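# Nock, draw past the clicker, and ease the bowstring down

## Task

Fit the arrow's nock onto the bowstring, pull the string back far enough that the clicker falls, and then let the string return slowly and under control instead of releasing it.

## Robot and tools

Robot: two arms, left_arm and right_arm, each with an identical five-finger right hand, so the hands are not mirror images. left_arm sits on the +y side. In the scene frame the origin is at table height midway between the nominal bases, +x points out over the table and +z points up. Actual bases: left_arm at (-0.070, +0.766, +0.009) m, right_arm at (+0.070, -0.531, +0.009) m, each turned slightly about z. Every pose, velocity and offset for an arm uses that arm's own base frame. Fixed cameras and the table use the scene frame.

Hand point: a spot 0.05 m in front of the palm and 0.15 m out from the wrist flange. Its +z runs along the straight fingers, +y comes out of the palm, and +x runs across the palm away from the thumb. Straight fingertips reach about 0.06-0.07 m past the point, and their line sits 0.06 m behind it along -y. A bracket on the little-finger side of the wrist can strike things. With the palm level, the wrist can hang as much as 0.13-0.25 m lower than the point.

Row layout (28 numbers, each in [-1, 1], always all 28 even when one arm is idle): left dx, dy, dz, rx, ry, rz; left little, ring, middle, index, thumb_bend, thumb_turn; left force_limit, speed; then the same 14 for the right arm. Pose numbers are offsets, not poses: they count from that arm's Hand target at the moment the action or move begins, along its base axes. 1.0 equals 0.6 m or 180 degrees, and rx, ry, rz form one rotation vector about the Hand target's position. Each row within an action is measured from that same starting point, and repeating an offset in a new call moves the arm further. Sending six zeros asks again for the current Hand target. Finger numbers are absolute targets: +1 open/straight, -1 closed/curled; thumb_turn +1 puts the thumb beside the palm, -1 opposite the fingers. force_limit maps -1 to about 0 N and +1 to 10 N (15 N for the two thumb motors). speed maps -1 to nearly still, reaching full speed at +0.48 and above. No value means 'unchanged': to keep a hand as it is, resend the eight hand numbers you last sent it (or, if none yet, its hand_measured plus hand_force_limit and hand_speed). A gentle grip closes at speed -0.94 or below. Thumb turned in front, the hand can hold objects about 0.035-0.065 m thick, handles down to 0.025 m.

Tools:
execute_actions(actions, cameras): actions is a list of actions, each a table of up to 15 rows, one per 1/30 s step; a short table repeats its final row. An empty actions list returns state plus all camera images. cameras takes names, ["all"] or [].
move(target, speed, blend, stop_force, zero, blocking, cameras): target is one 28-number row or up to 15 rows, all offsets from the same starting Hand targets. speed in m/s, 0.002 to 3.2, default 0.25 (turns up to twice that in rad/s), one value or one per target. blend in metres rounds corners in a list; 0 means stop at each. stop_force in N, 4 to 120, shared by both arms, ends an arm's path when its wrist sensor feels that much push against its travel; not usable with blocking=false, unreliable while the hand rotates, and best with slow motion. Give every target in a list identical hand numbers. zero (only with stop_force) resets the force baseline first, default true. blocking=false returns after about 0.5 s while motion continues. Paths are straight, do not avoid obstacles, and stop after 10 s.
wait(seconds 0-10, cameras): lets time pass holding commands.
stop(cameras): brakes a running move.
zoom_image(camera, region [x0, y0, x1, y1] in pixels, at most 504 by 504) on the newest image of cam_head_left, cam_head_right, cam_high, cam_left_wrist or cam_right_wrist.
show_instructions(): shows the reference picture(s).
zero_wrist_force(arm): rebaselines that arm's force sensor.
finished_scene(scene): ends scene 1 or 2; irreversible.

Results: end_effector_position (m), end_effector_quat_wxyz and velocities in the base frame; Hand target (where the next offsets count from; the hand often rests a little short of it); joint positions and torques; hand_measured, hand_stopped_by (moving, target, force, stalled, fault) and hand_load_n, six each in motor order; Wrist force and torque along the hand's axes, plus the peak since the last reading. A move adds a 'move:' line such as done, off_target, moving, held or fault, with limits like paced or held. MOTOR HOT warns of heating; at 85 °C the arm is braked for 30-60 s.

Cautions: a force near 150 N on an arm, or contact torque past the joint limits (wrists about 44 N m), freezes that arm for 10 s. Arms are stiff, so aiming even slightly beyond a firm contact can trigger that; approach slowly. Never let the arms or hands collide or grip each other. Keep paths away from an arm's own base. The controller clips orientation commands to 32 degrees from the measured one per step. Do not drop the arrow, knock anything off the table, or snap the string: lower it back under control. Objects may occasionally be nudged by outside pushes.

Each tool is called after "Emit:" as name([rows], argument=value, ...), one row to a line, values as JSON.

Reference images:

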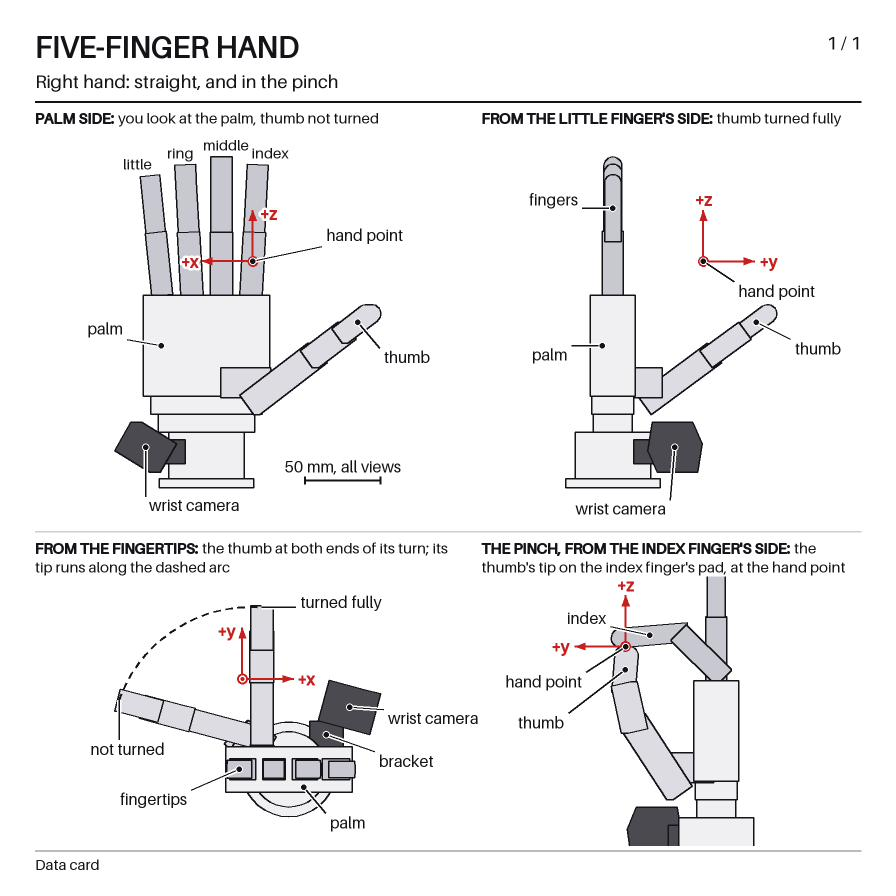

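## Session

Emit:
execute_actions(actions=[])

Emit:
zoom_image(camera="cam_high", region=[370, 150, 530, 310])

Emit:
zoom_image(camera="cam_head_left", region=[430, 190, 560, 310])

Scene clock: 0.00 s.
left_arm: end_effector_position=(+0.0125, +0.5327, +0.5072) hand_measured=(+1.000, +1.000, +1.000, +1.000, +1.000, +1.000) hand_load_n=(+0.0, +0.0, +0.0, +0.0, -0.5, +0.0) hand_stopped_by=(target, target, target, target, target, target) hand_force_limit=0.00 hand_speed=-0.80 end_effector_quat_wxyz=(+0.086, +0.699, -0.704, +0.089) | right_arm: end_effector_position=(+0.1455, -0.4048, +0.5929) hand_measured=(+1.000, +1.000, +1.000, +1.000, +1.000, +1.000) hand_load_n=(+0.0, +0.0, +0.0, +0.0, +0.0, +0.0) hand_stopped_by=(target, target, target, target, target, target) hand_force_limit=0.00 hand_speed=-0.80 end_effector_quat_wxyz=(-0.108, +0.605, +0.787, +0.049)
Joint positions: left_arm=[1.137 -1.42 1.488 1.727 1.678 -1.986] | right_arm=[-1.718 -1.613 1.53 1.845 1.712 -1.965]
Joint velocities: within noise
Joint torques (N m): no reading
Wrist force (N): no reading
Wrist torque (N m): no reading
Wrist force, peak (N): no reading
Hand target: left_arm +0.0125, +0.5327, +0.5072; +0.086, +0.699, -0.704, +0.089 | right_arm +0.1455, -0.4048, +0.5929; -0.108, +0.605, +0.787, +0.049

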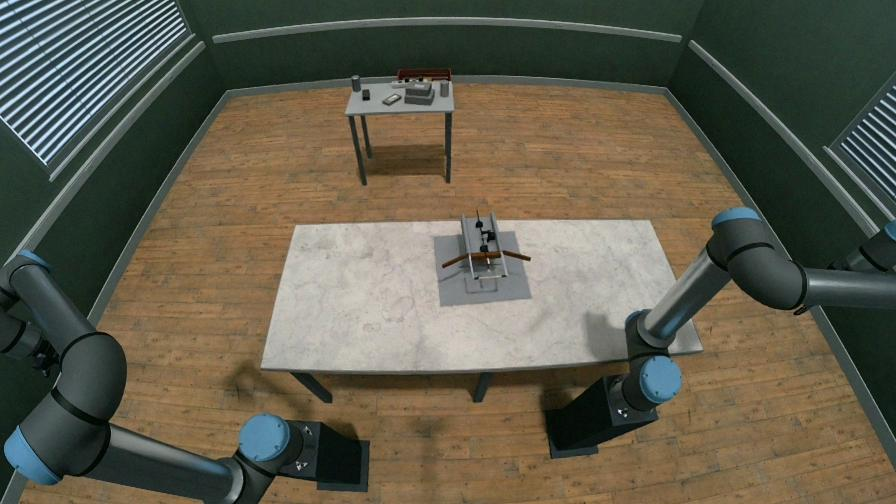

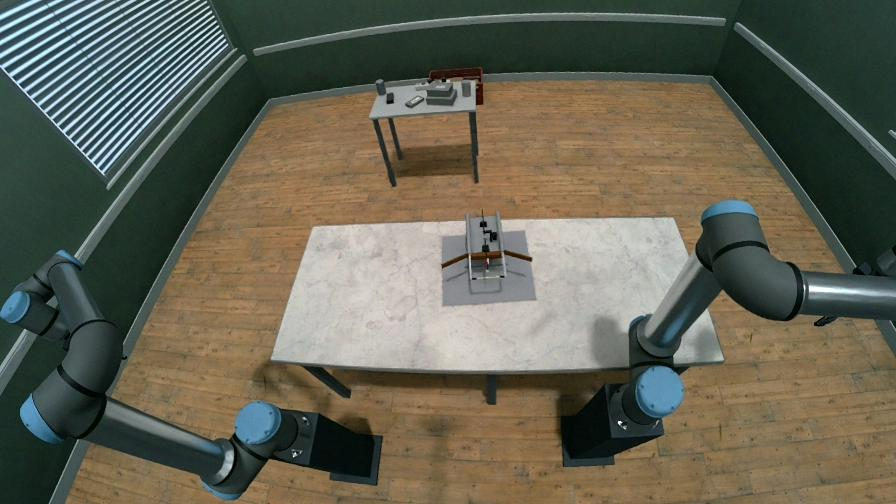

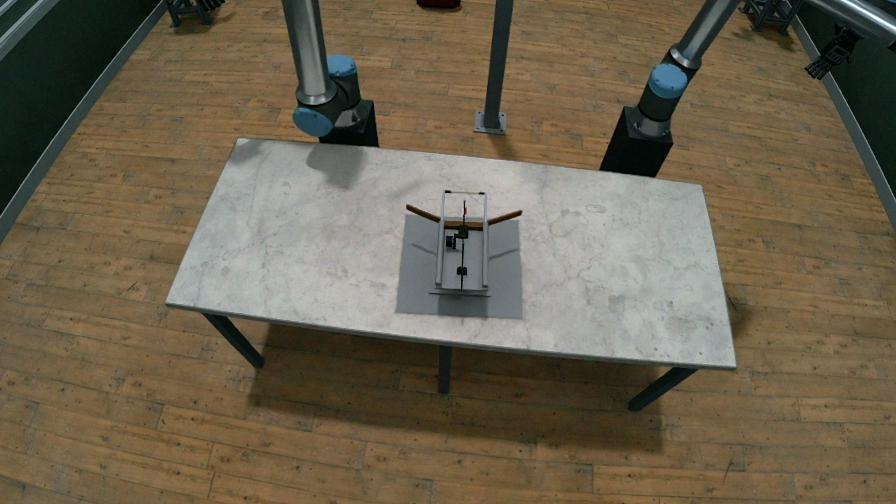

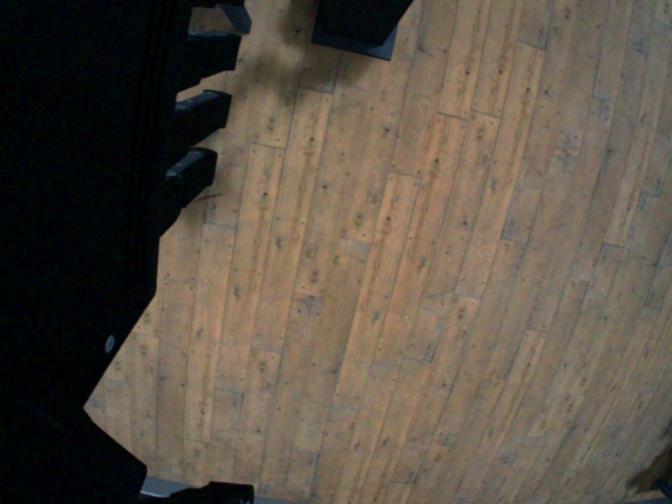

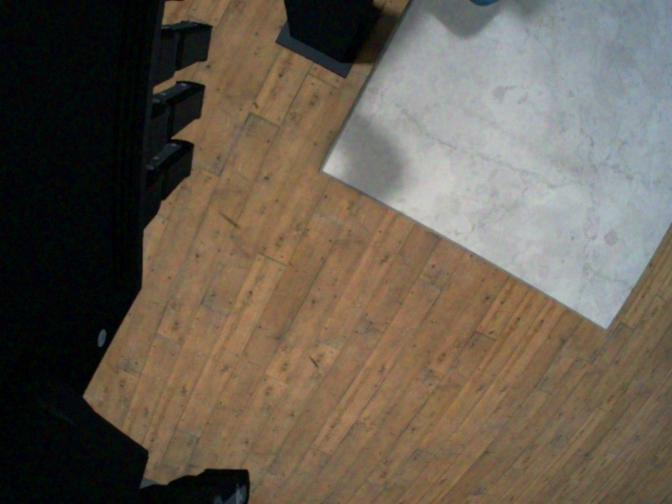

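Scaled by 3.150 from the camera's 896x504 image, which has a finer 1280x720 frame.

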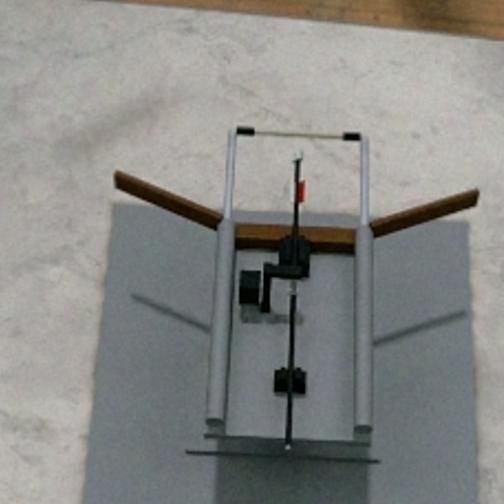

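Scaled by 3.877 from the camera's 896x504 image, which has a finer 1280x720 frame.

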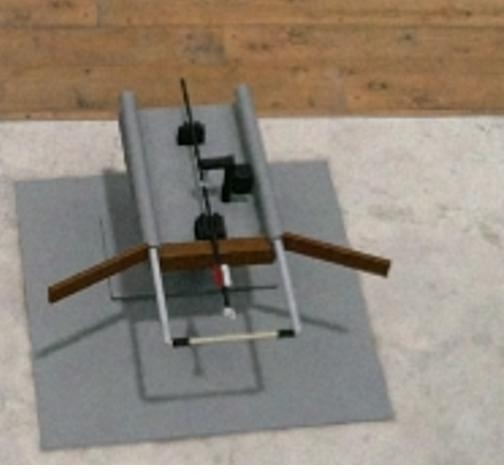

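Emit:
zoom_image(camera="cam_high", region=[450, 185, 490, 225])

Emit:
zoom_image(camera="cam_head_left", region=[470, 245, 510, 285])

Emit:
zoom_image(camera="cam_head_right", region=[465, 245, 505, 285])

Scaled by 12.600 from the camera's 896x504 image, which has a finer 1280x720 frame.

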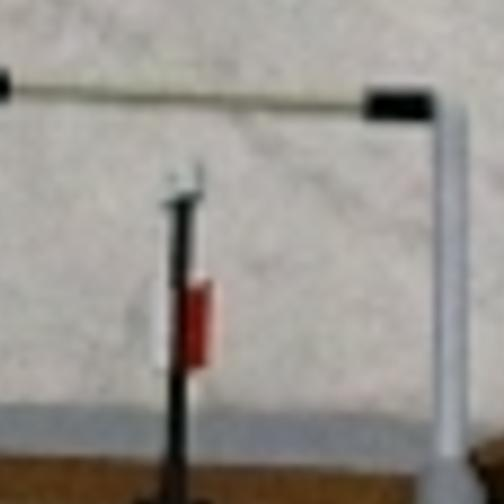

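Scaled by 12.600 from the camera's 896x504 image, which has a finer 1280x720 frame.

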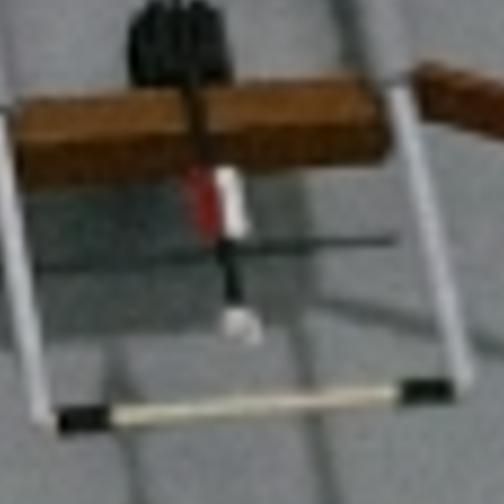

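Scaled by 12.600 from the camera's 896x504 image, which has a finer 1280x720 frame.

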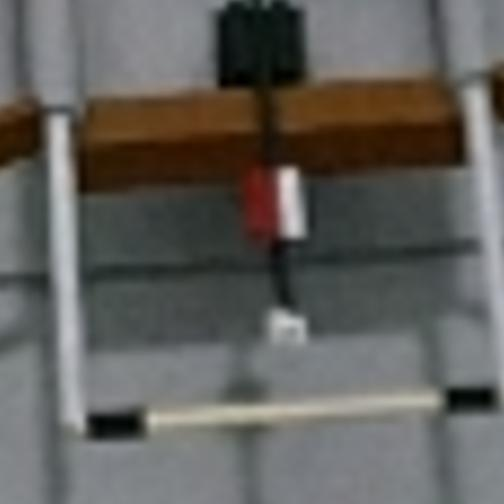

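Emit:
move(target=[0,0,0,0,0,0,1,1,1,1,1,1,0,-0.8, 0.624,0.7247,-0.1215,0.0265,-0.062,0.5632,-1,-1,-1,1,1,1,0,0], speed=0.5)

Emit:
move([
  [0,0,0,0,0,0,1,1,1,1,1,1,0,-0.8, -0.0398,0.871,-0.2667,0.0177,-0.0414,0.3754,-1,-1,-1,1,1,1,0,0],
  [0,0,0,0,0,0,1,1,1,1,1,1,0,-0.8, -0.0398,0.871,-0.4417,0.0177,-0.0414,0.3754,-1,-1,-1,1,1,1,0,0],
], speed=[0.4,0.15], cameras=["cam_head_left","cam_head_right","cam_high"])

Emit:
zoom_image(camera="cam_high", region=[445, 190, 485, 230])

Emit:
zoom_image(camera="cam_head_left", region=[470, 240, 510, 280])

Emit:
zoom_image(camera="cam_head_right", region=[465, 240, 505, 280])

Scene clock: 90.13 s.
left_arm: end_effector_position=(+0.0125, +0.5327, +0.5072) hand_measured=(+1.000, +1.000, +1.000, +1.000, +1.000, +1.000) hand_load_n=(+0.0, +0.0, +0.0, +0.0, +0.0, +0.0) hand_stopped_by=(target, target, target, target, target, target) hand_force_limit=0.00 hand_speed=-0.80 end_effector_quat_wxyz=(+0.086, +0.699, -0.704, +0.089) | right_arm: end_effector_position=(+0.5199, +0.0299, +0.5200) hand_measured=(-1.000, -1.000, -1.000, +1.000, +1.000, +1.000) hand_load_n=(+0.0, +0.0, +0.0, +0.0, +0.0, +0.0) hand_stopped_by=(target, target, target, target, target, target) hand_force_limit=0.00 hand_speed=0.00 end_effector_quat_wxyz=(-0.060, -0.236, +0.970, +0.027)
Joint positions: left_arm=[1.137 -1.42 1.488 1.727 1.678 -1.986] | right_arm=[-0.398 -1.446 1.483 1.664 1.599 -2.444]
Joint torques (N m): left_arm=[-0.92 -47.27 -40.89 4.69 0.09 0.55] | right_arm=[20.62 -27.01 -48.95 7.7 1.93 -2.32]
Wrist force (N): left_arm=[0.1 -0.8 0.3] | right_arm=[-0.3 0.5 -0.3]
Wrist torque (N m): left_arm=[-0.13 -0.02 -0.03] | right_arm=[0.14 0.03 0.07]
Wrist force, peak (N): left_arm=[0.6 -0.8 0.7] | right_arm=[-2.1 0.9 -0.5]
Hand target: left_arm +0.0125, +0.5327, +0.5072; +0.086, +0.699, -0.704, +0.089 | right_arm +0.5199, +0.0300, +0.5200; -0.060, -0.236, +0.970, +0.027
Off the commanded pose: left_arm 0.000 m, 0 deg | right_arm 0.000 m, 0 deg.
move: done

Scene clock: 93.40 s.
left_arm: end_effector_position=(+0.0125, +0.5327, +0.5072) hand_measured=(+1.000, +1.000, +1.000, +1.000, +1.000, +1.000) hand_load_n=(+0.0, -0.5, +0.0, +0.0, +0.0, +0.0) hand_stopped_by=(target, target, target, target, target, target) hand_force_limit=0.00 hand_speed=-0.80 end_effector_quat_wxyz=(+0.086, +0.699, -0.704, +0.089) | right_arm: end_effector_position=(+0.4960, +0.5526, +0.2551) hand_measured=(-1.000, -1.000, -1.000, +1.000, +1.000, +1.000) hand_load_n=(+0.5, +0.0, +0.0, +0.0, +0.0, +0.0) hand_stopped_by=(target, target, target, target, target, target) hand_force_limit=0.00 hand_speed=0.00 end_effector_quat_wxyz=(+0.000, +0.737, -0.675, +0.000)
Joint positions: left_arm=[1.137 -1.42 1.488 1.727 1.678 -1.986] | right_arm=[0.528 -1.013 1.329 1.253 1.571 -2.701]
Joint torques (N m): left_arm=[3.37 -46.96 -40.74 4.83 0.24 0.4] | right_arm=[6.24 -53.23 -30.21 0.28 -2.03 -0.57]
Wrist force (N): left_arm=[0.7 -0.5 0.2] | right_arm=[-0.5 0.1 -0.6]
Wrist torque (N m): left_arm=[-0.07 -0.10 0.02] | right_arm=[0.09 0.09 0.04]
Wrist force, peak (N): left_arm=[0.7 -0.7 0.8] | right_arm=[-2.4 0.9 0.5]
Hand target: left_arm +0.0125, +0.5327, +0.5072; +0.086, +0.699, -0.704, +0.089 | right_arm +0.4960, +0.5526, +0.2550; +0.000, +0.737, -0.676, +0.000
Off the commanded pose: left_arm 0.000 m, 0 deg | right_arm 0.000 m, 0 deg.
move: done
Images, in order (width x height): cam_head_left 896x504, cam_head_right 896x504, cam_high 896x504.

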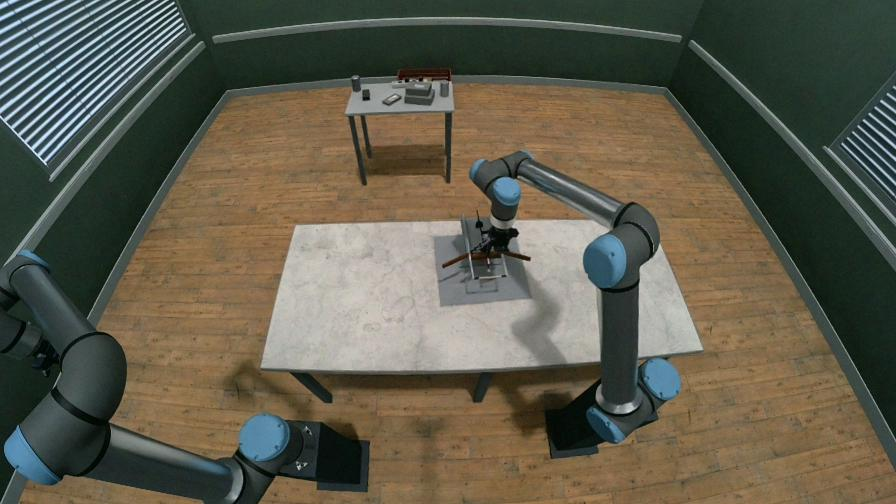

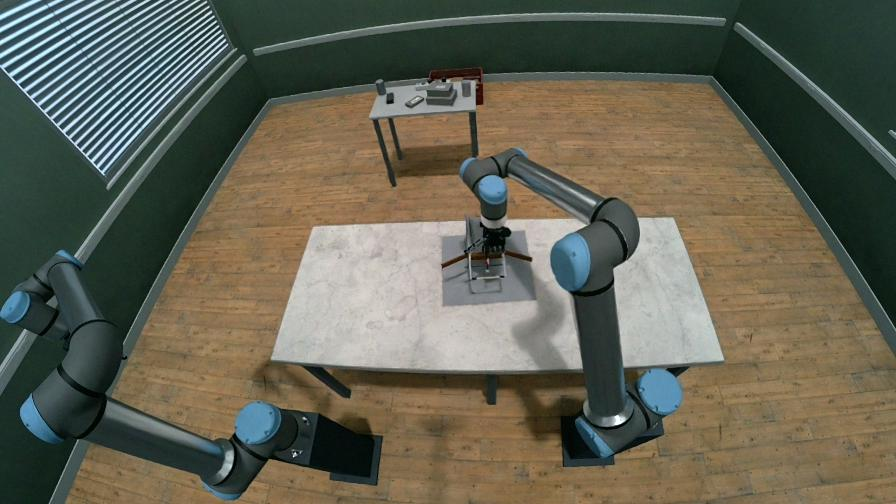

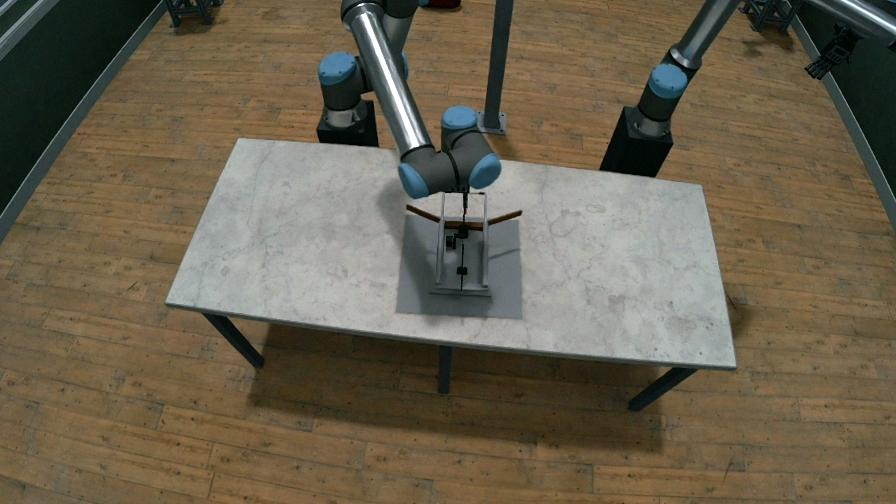

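Scaled by 12.600 from the camera's 896x504 image, which has a finer 1280x720 frame.

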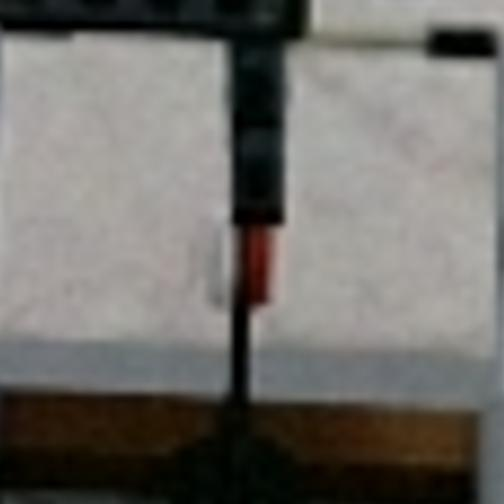

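Scaled by 12.600 from the camera's 896x504 image, which has a finer 1280x720 frame.

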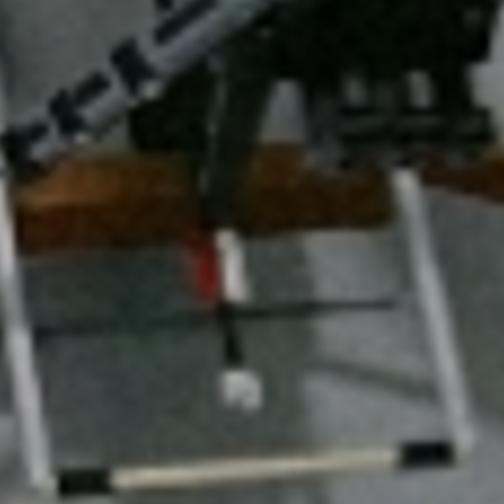

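Scaled by 12.600 from the camera's 896x504 image, which has a finer 1280x720 frame.

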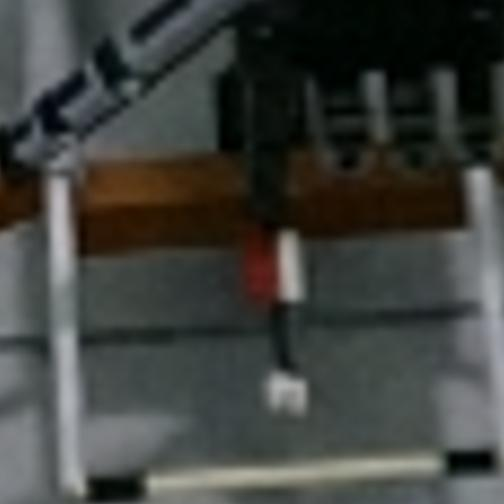

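Emit:
move([
  [0,0,0,0,0,0,1,1,1,1,1,1,0,-0.8, 0,0,-0.0392,0,0,0,-1,-1,-1,1,1,1,0,0],
  [0,0,0,0,0,0,1,1,1,1,1,1,0,-0.8, 0.0024,-0.0274,-0.0392,0,0,0,-1,-1,-1,1,1,1,0,0],
  [0,0,0,0,0,0,1,1,1,1,1,1,0,-0.8, 0.0024,-0.0274,-0.0538,0,0,0,-1,-1,-1,1,1,1,0,0],
], speed=0.04, stop_force=5, cameras=["cam_head_left","cam_head_right","cam_high"])

Emit:
zoom_image(camera="cam_high", region=[445, 190, 485, 230])

Emit:
zoom_image(camera="cam_head_left", region=[470, 240, 510, 280])

Emit:
zoom_image(camera="cam_head_right", region=[465, 240, 505, 280])

Scene clock: 118.30 s.
left_arm: end_effector_position=(+0.0125, +0.5327, +0.5072) hand_measured=(+1.000, +1.000, +1.000, +1.000, +1.000, +1.000) hand_load_n=(+0.0, +0.0, +0.0, +0.0, +0.0, +0.0) hand_stopped_by=(target, target, target, target, target, target) hand_force_limit=0.00 hand_speed=-0.80 end_effector_quat_wxyz=(+0.086, +0.699, -0.704, +0.089) | right_arm: end_effector_position=(+0.4975, +0.5361, +0.2227) hand_measured=(-1.000, -1.000, -1.000, +1.000, +1.000, +1.000) hand_load_n=(+0.0, +0.0, +0.0, +0.0, +0.0, +0.0) hand_stopped_by=(target, target, target, target, target, target) hand_force_limit=0.00 hand_speed=0.00 end_effector_quat_wxyz=(+0.000, +0.737, -0.676, +0.000)
Joint positions: left_arm=[1.137 -1.42 1.488 1.727 1.678 -1.986] | right_arm=[0.507 -1.01 1.386 1.194 1.571 -2.722]
Joint torques (N m): left_arm=[-1.22 -47.88 -40.97 4.77 -0.25 0.23] | right_arm=[-17.11 -55.84 -29.52 0.39 -1.54 -2.06]
Wrist force (N): left_arm=[0.5 -0.2 0.1] | right_arm=[0.1 0.4 -0.7]
Wrist torque (N m): left_arm=[-0.03 -0.08 0.03] | right_arm=[0.13 0.00 0.07]
Wrist force, peak (N): left_arm=[0.9 -0.5 0.8] | right_arm=[-0.3 0.9 -0.7]
Hand target: left_arm +0.0125, +0.5327, +0.5072; +0.086, +0.699, -0.704, +0.089 | right_arm +0.4975, +0.5361, +0.2227; +0.000, +0.737, -0.676, +0.000
Off the commanded pose: left_arm 0.000 m, 0 deg | right_arm 0.000 m, 0 deg.
move: done
Images, in order (width x height): cam_head_left 896x504, cam_head_right 896x504, cam_high 896x504.

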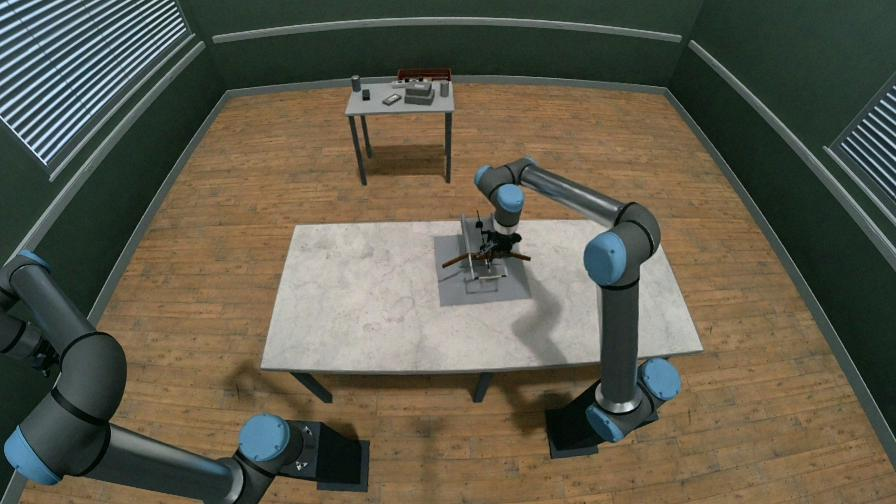

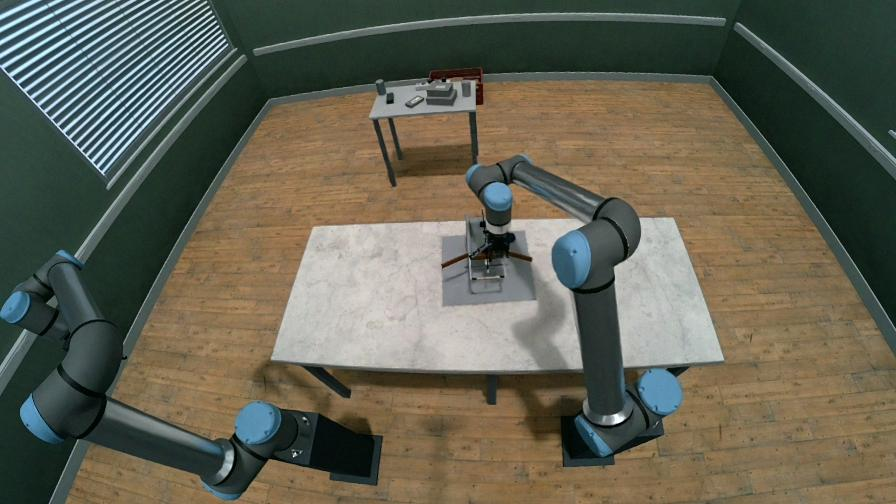

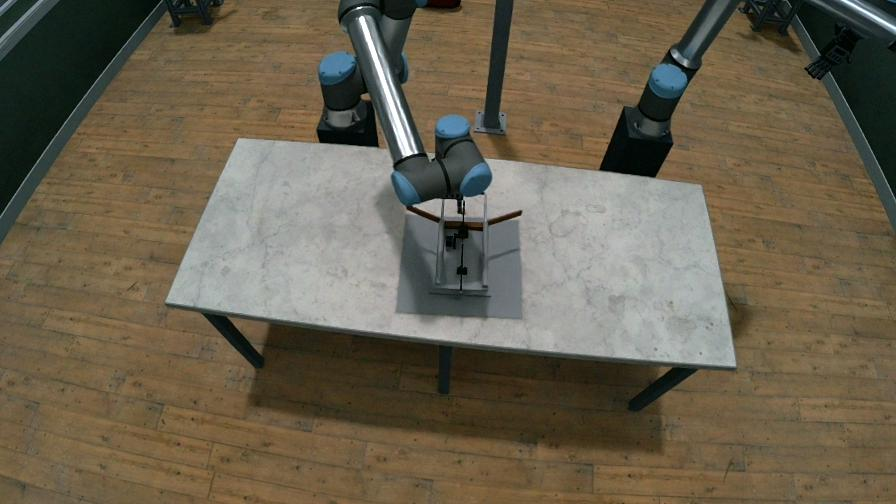

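Scaled by 12.600 from the camera's 896x504 image, which has a finer 1280x720 frame.

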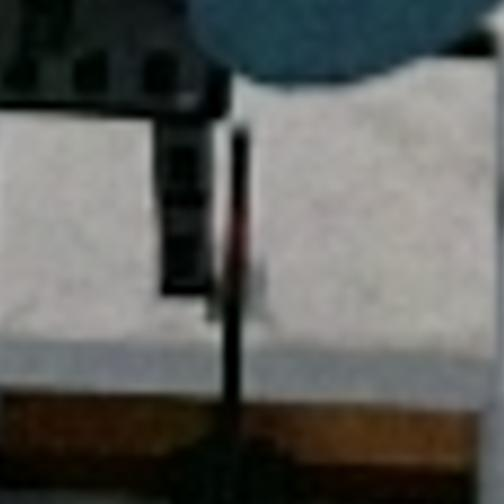

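Scaled by 12.600 from the camera's 896x504 image, which has a finer 1280x720 frame.

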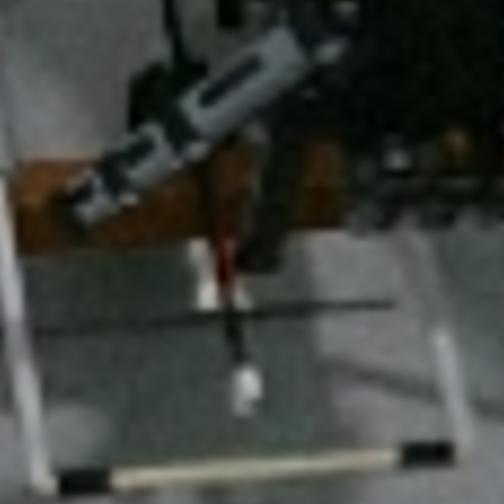

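Scaled by 12.600 from the camera's 896x504 image, which has a finer 1280x720 frame.

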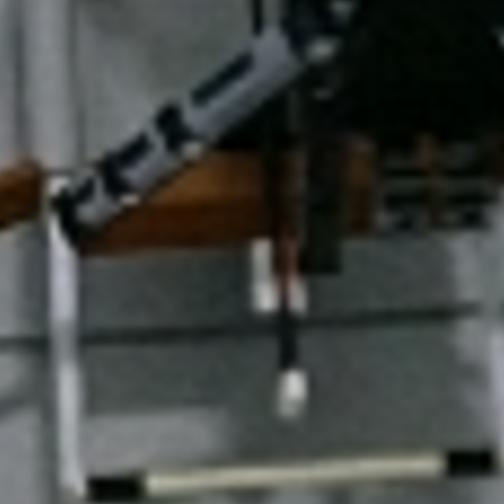

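Emit:
move([
  [0,0,0,0,0,0,1,1,1,1,1,1,0,-0.8, 0,0,0.1288,0,0,0,-1,-1,-1,1,1,1,0,0],
  [0,0,0,0,0,0,1,1,1,1,1,1,0,-0.8, 0.498,0.0767,0.0788,0.0073,-0.083,0,-1,-1,-1,1,1,1,0,0],
], speed=[0.15,0.25], blend=[0.02,0], cameras=["cam_head_left","cam_head_right","cam_high","cam_right_wrist"])

Emit:
zoom_image(camera="cam_head_left", region=[445, 170, 525, 290])

Emit:
zoom_image(camera="cam_head_right", region=[445, 170, 525, 290])

Emit:
zoom_image(camera="cam_head_left", region=[470, 250, 510, 290])

Scene clock: 186.43 s.
left_arm: end_effector_position=(+0.0125, +0.5327, +0.5072) hand_measured=(+1.000, +1.000, +1.000, +1.000, +1.000, +1.000) hand_load_n=(+0.0, +0.0, +0.0, +0.0, +0.0, +0.0) hand_stopped_by=(target, target, target, target, target, target) hand_force_limit=0.00 hand_speed=-0.80 end_effector_quat_wxyz=(+0.086, +0.699, -0.704, +0.089) | right_arm: end_effector_position=(+0.7963, +0.5821, +0.2700) hand_measured=(-1.000, -1.000, -1.000, +1.000, +1.000, +1.000) hand_load_n=(+0.0, +0.0, +0.0, +0.0, +0.0, +0.0) hand_stopped_by=(target, target, target, target, target, target) hand_force_limit=0.00 hand_speed=0.00 end_effector_quat_wxyz=(-0.097, +0.731, -0.670, +0.088)
Joint positions: left_arm=[1.137 -1.42 1.488 1.727 1.678 -1.986] | right_arm=[0.428 -0.643 0.6 1.366 1.657 -2.812]
Joint torques (N m): left_arm=[1.49 -48.68 -40.65 4.39 -0.27 0.27] | right_arm=[-13.49 -83.13 -52.27 6.72 2.94 -2.33]
Wrist force (N): left_arm=[0.6 -0.6 0.1] | right_arm=[-0.1 0.6 -0.6]
Wrist torque (N m): left_arm=[-0.10 -0.09 0.01] | right_arm=[0.14 0.04 0.08]
Wrist force, peak (N): left_arm=[0.9 -1.0 0.6] | right_arm=[-0.1 1.5 -1.5]
Hand target: left_arm +0.0125, +0.5327, +0.5072; +0.086, +0.699, -0.704, +0.089 | right_arm +0.7963, +0.5822, +0.2700; -0.097, +0.731, -0.670, +0.088
Off the commanded pose: left_arm 0.000 m, 0 deg | right_arm 0.000 m, 0 deg.
move: done
Images, in order (width x height): cam_head_left 896x504, cam_head_right 896x504, cam_high 896x504, cam_right_wrist 672x504.

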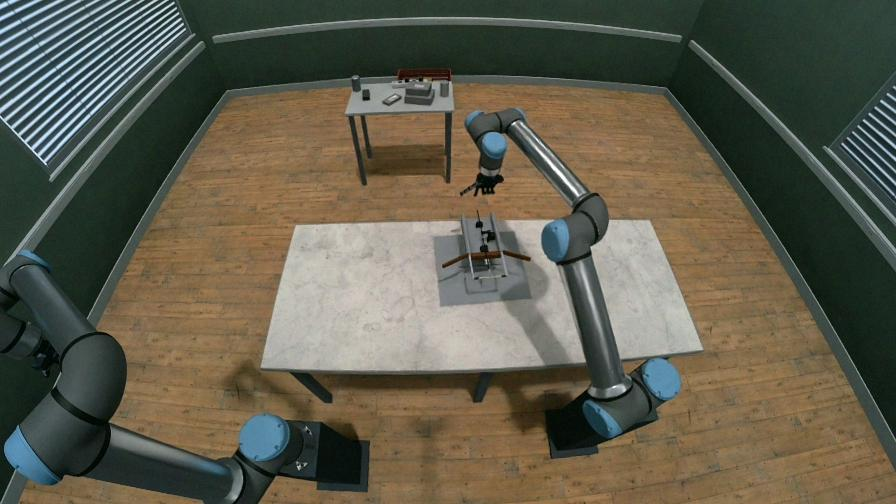

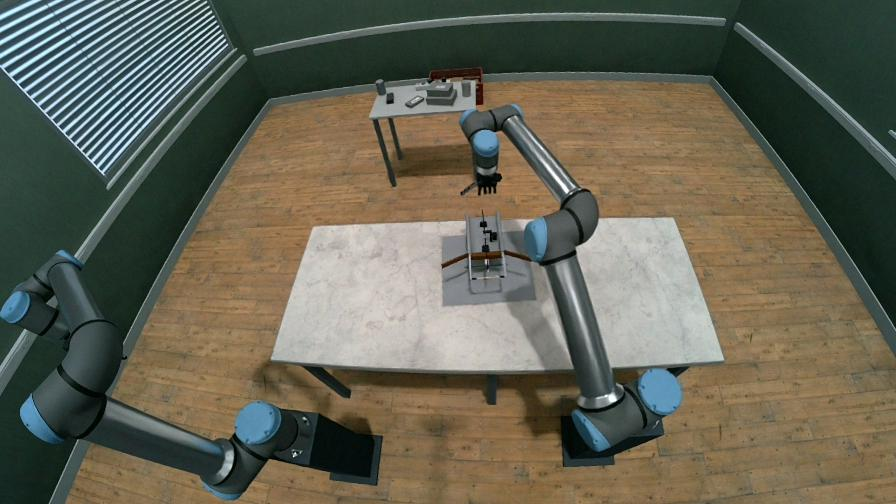

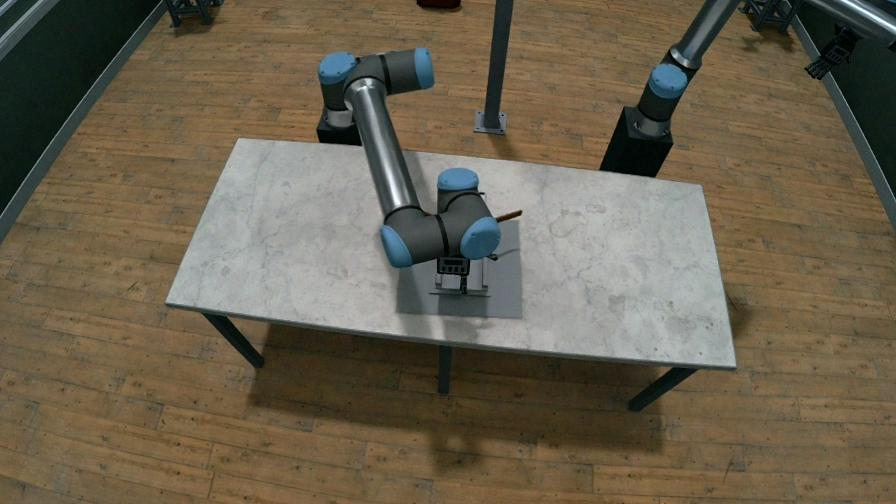

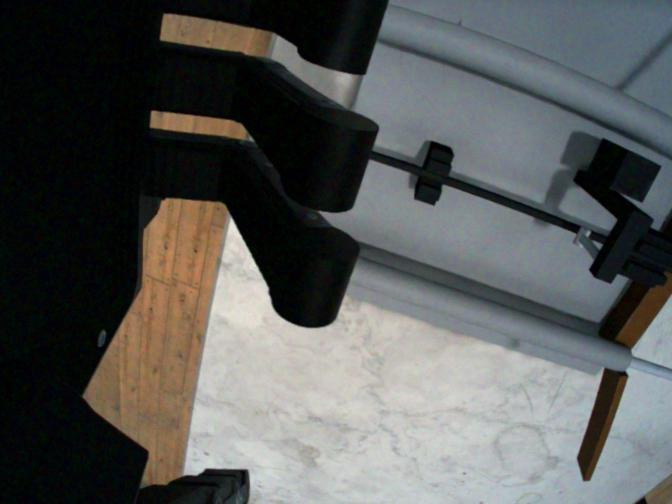

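Scaled by 4.200 from the camera's 896x504 image, which has a finer 1280x720 frame.

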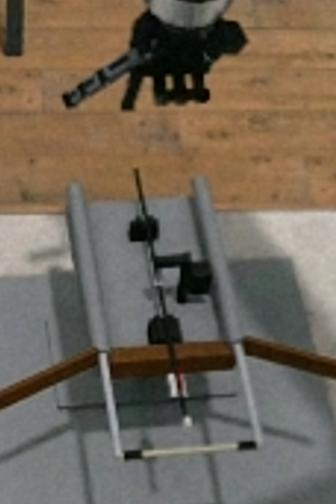

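Scaled by 4.200 from the camera's 896x504 image, which has a finer 1280x720 frame.

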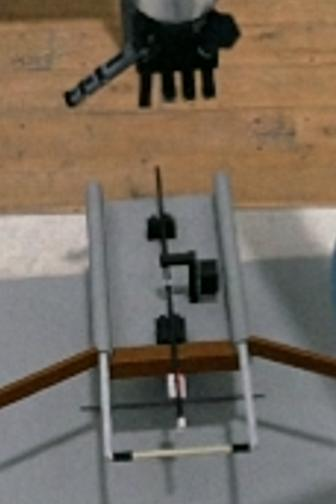

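Scaled by 12.600 from the camera's 896x504 image, which has a finer 1280x720 frame.

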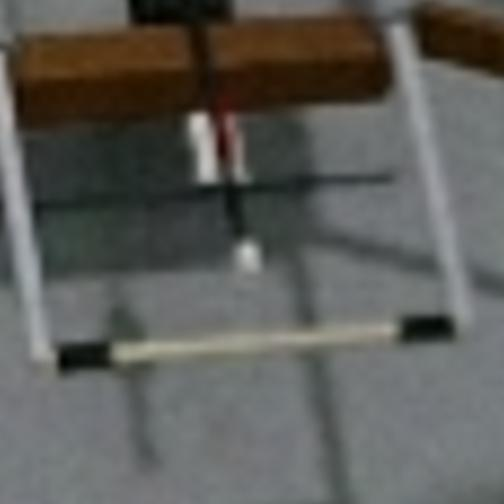

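Emit:
zoom_image(camera="cam_head_right", region=[475, 255, 500, 280])

Emit:
zoom_image(camera="cam_head_left", region=[478, 252, 503, 277])

Scaled by 20.160 from the camera's 896x504 image, which has a finer 1280x720 frame.

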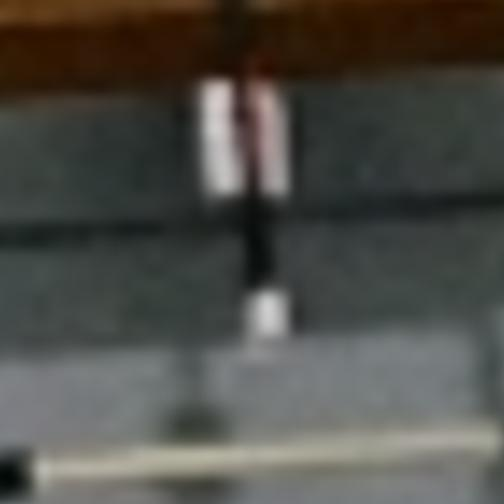

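Scaled by 20.160 from the camera's 896x504 image, which has a finer 1280x720 frame.

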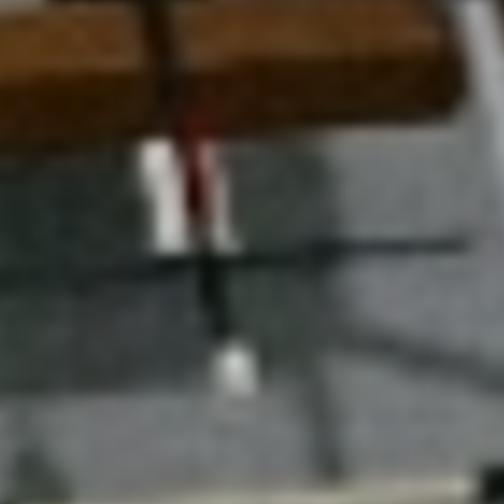

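Emit:
zoom_image(camera="cam_high", region=[440, 255, 490, 305])

Emit:
zoom_image(camera="cam_head_right", region=[460, 175, 500, 215])

Emit:
zoom_image(camera="cam_head_left", region=[455, 175, 495, 215])

Scaled by 10.080 from the camera's 896x504 image, which has a finer 1280x720 frame.

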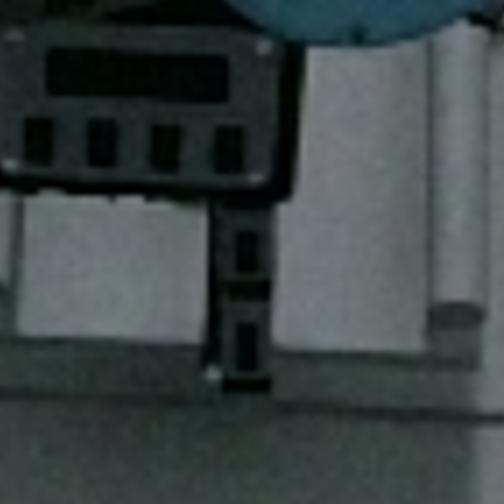

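Scaled by 12.600 from the camera's 896x504 image, which has a finer 1280x720 frame.

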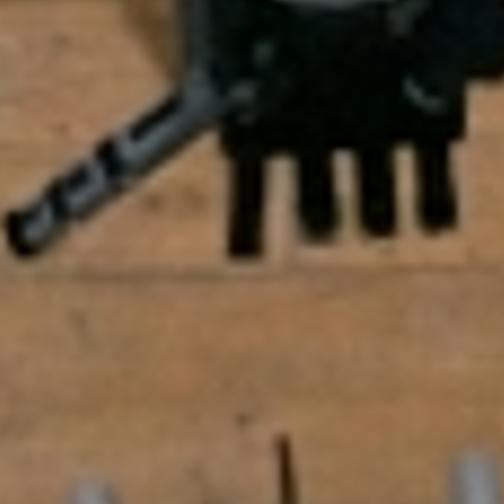

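Scaled by 12.600 from the camera's 896x504 image, which has a finer 1280x720 frame.

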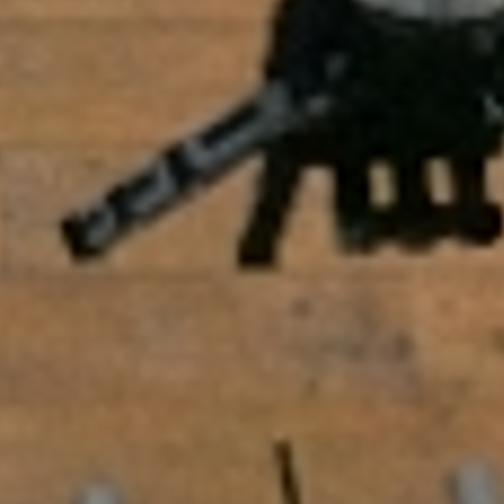

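Emit:
move([
  [0,0,0,0,0,0,1,1,1,1,1,1,0,-0.8, 0.0016,-0.0183,-0.03,0,0,0,-1,-1,-1,1,1,1,0,0],
  [0,0,0,0,0,0,1,1,1,1,1,1,0,-0.8, 0.0016,-0.0183,-0.1317,0,0,0,-1,-1,-1,1,1,1,0,0],
], speed=0.1, blend=[0.01,0], stop_force=8, cameras=["cam_head_left","cam_head_right","cam_high"])

Emit:
zoom_image(camera="cam_head_right", region=[460, 180, 500, 220])

Emit:
zoom_image(camera="cam_head_left", region=[455, 180, 495, 220])

Scene clock: 243.43 s.
left_arm: end_effector_position=(+0.0125, +0.5327, +0.5072) hand_measured=(+1.000, +1.000, +1.000, +1.000, +1.000, +1.000) hand_load_n=(+0.0, +0.0, +0.0, +0.0, +0.0, +0.0) hand_stopped_by=(target, target, target, target, target, target) hand_force_limit=0.00 hand_speed=-0.80 end_effector_quat_wxyz=(+0.086, +0.699, -0.704, +0.089) | right_arm: end_effector_position=(+0.7972, +0.5712, +0.1910) hand_measured=(-1.000, -1.000, -1.000, +1.000, +1.000, +1.000) hand_load_n=(+0.0, +0.5, +0.0, +0.0, +0.0, +0.0) hand_stopped_by=(target, target, target, target, target, target) hand_force_limit=0.00 hand_speed=0.00 end_effector_quat_wxyz=(-0.097, +0.731, -0.670, +0.088)
Joint positions: left_arm=[1.137 -1.42 1.488 1.727 1.678 -1.986] | right_arm=[0.416 -0.652 0.754 1.22 1.654 -2.823]
Joint torques (N m): left_arm=[0.01 -47.49 -39.69 4.87 0.14 0.22] | right_arm=[-16.7 -79.3 -33.09 -0.1 -2.15 -1.63]
Wrist force (N): left_arm=[0.4 -0.7 0.3] | right_arm=[0.0 0.6 -0.1]
Wrist torque (N m): left_arm=[-0.11 -0.07 -0.01] | right_arm=[0.11 0.00 0.09]
Wrist force, peak (N): left_arm=[0.7 -0.9 0.3] | right_arm=[-0.6 0.1 -1.1]
Hand target: left_arm +0.0125, +0.5327, +0.5072; +0.086, +0.699, -0.704, +0.089 | right_arm +0.7972, +0.5712, +0.1910; -0.097, +0.731, -0.670, +0.088
Off the commanded pose: left_arm 0.000 m, 0 deg | right_arm 0.000 m, 0 deg.
move: done
Images, in order (width x height): cam_head_left 896x504, cam_head_right 896x504, cam_high 896x504.

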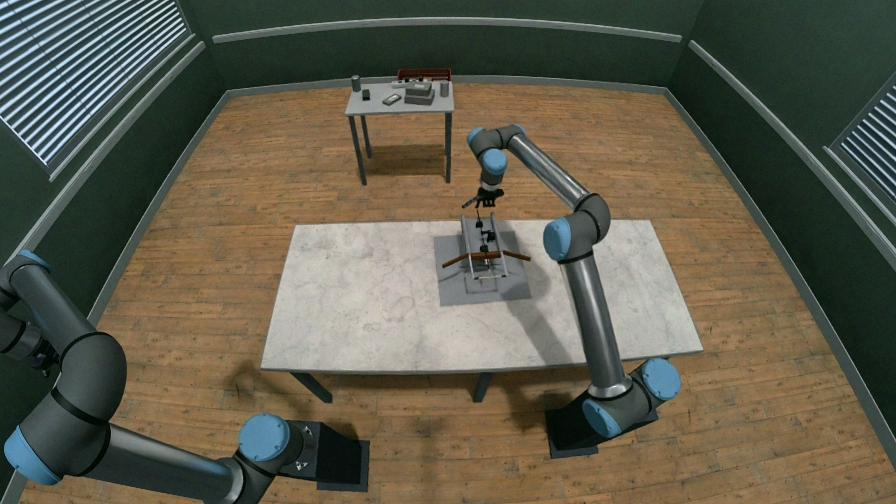

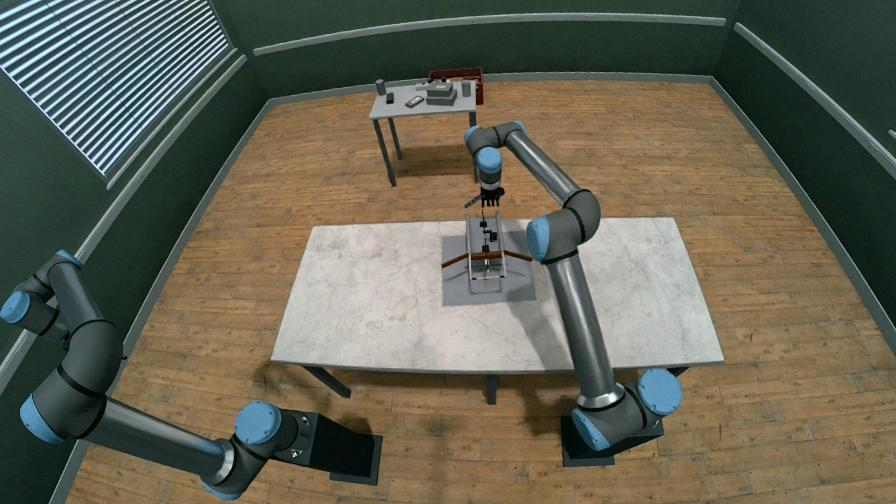

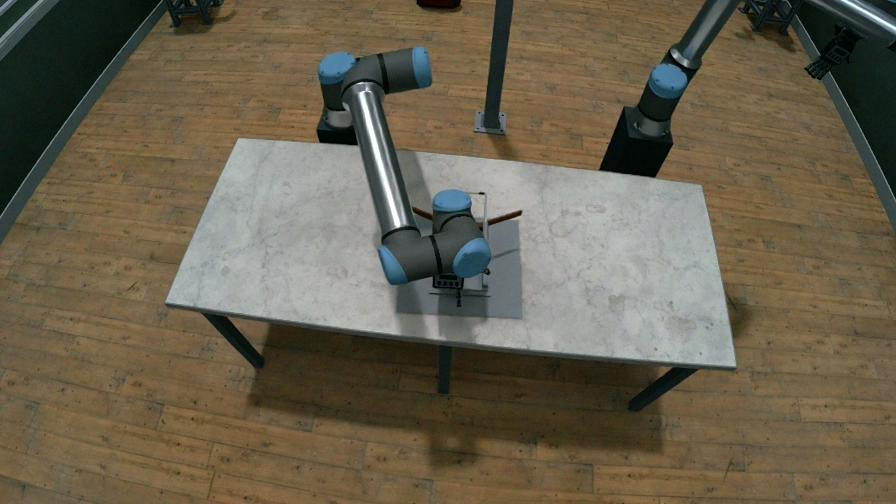

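Scaled by 12.600 from the camera's 896x504 image, which has a finer 1280x720 frame.

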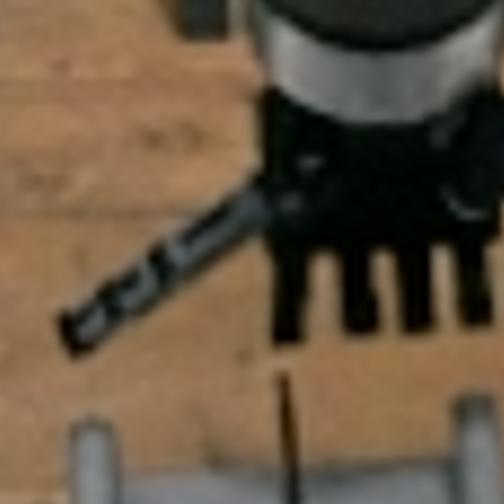

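Scaled by 12.600 from the camera's 896x504 image, which has a finer 1280x720 frame.

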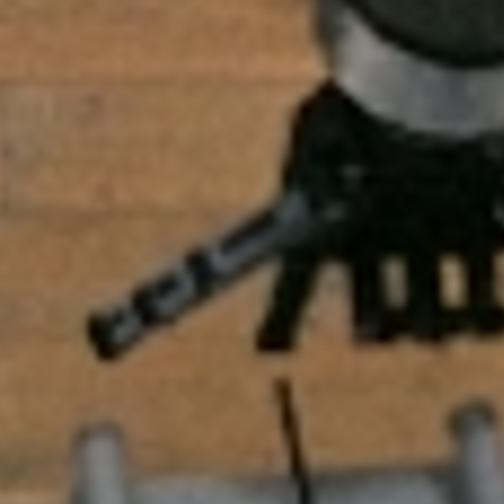

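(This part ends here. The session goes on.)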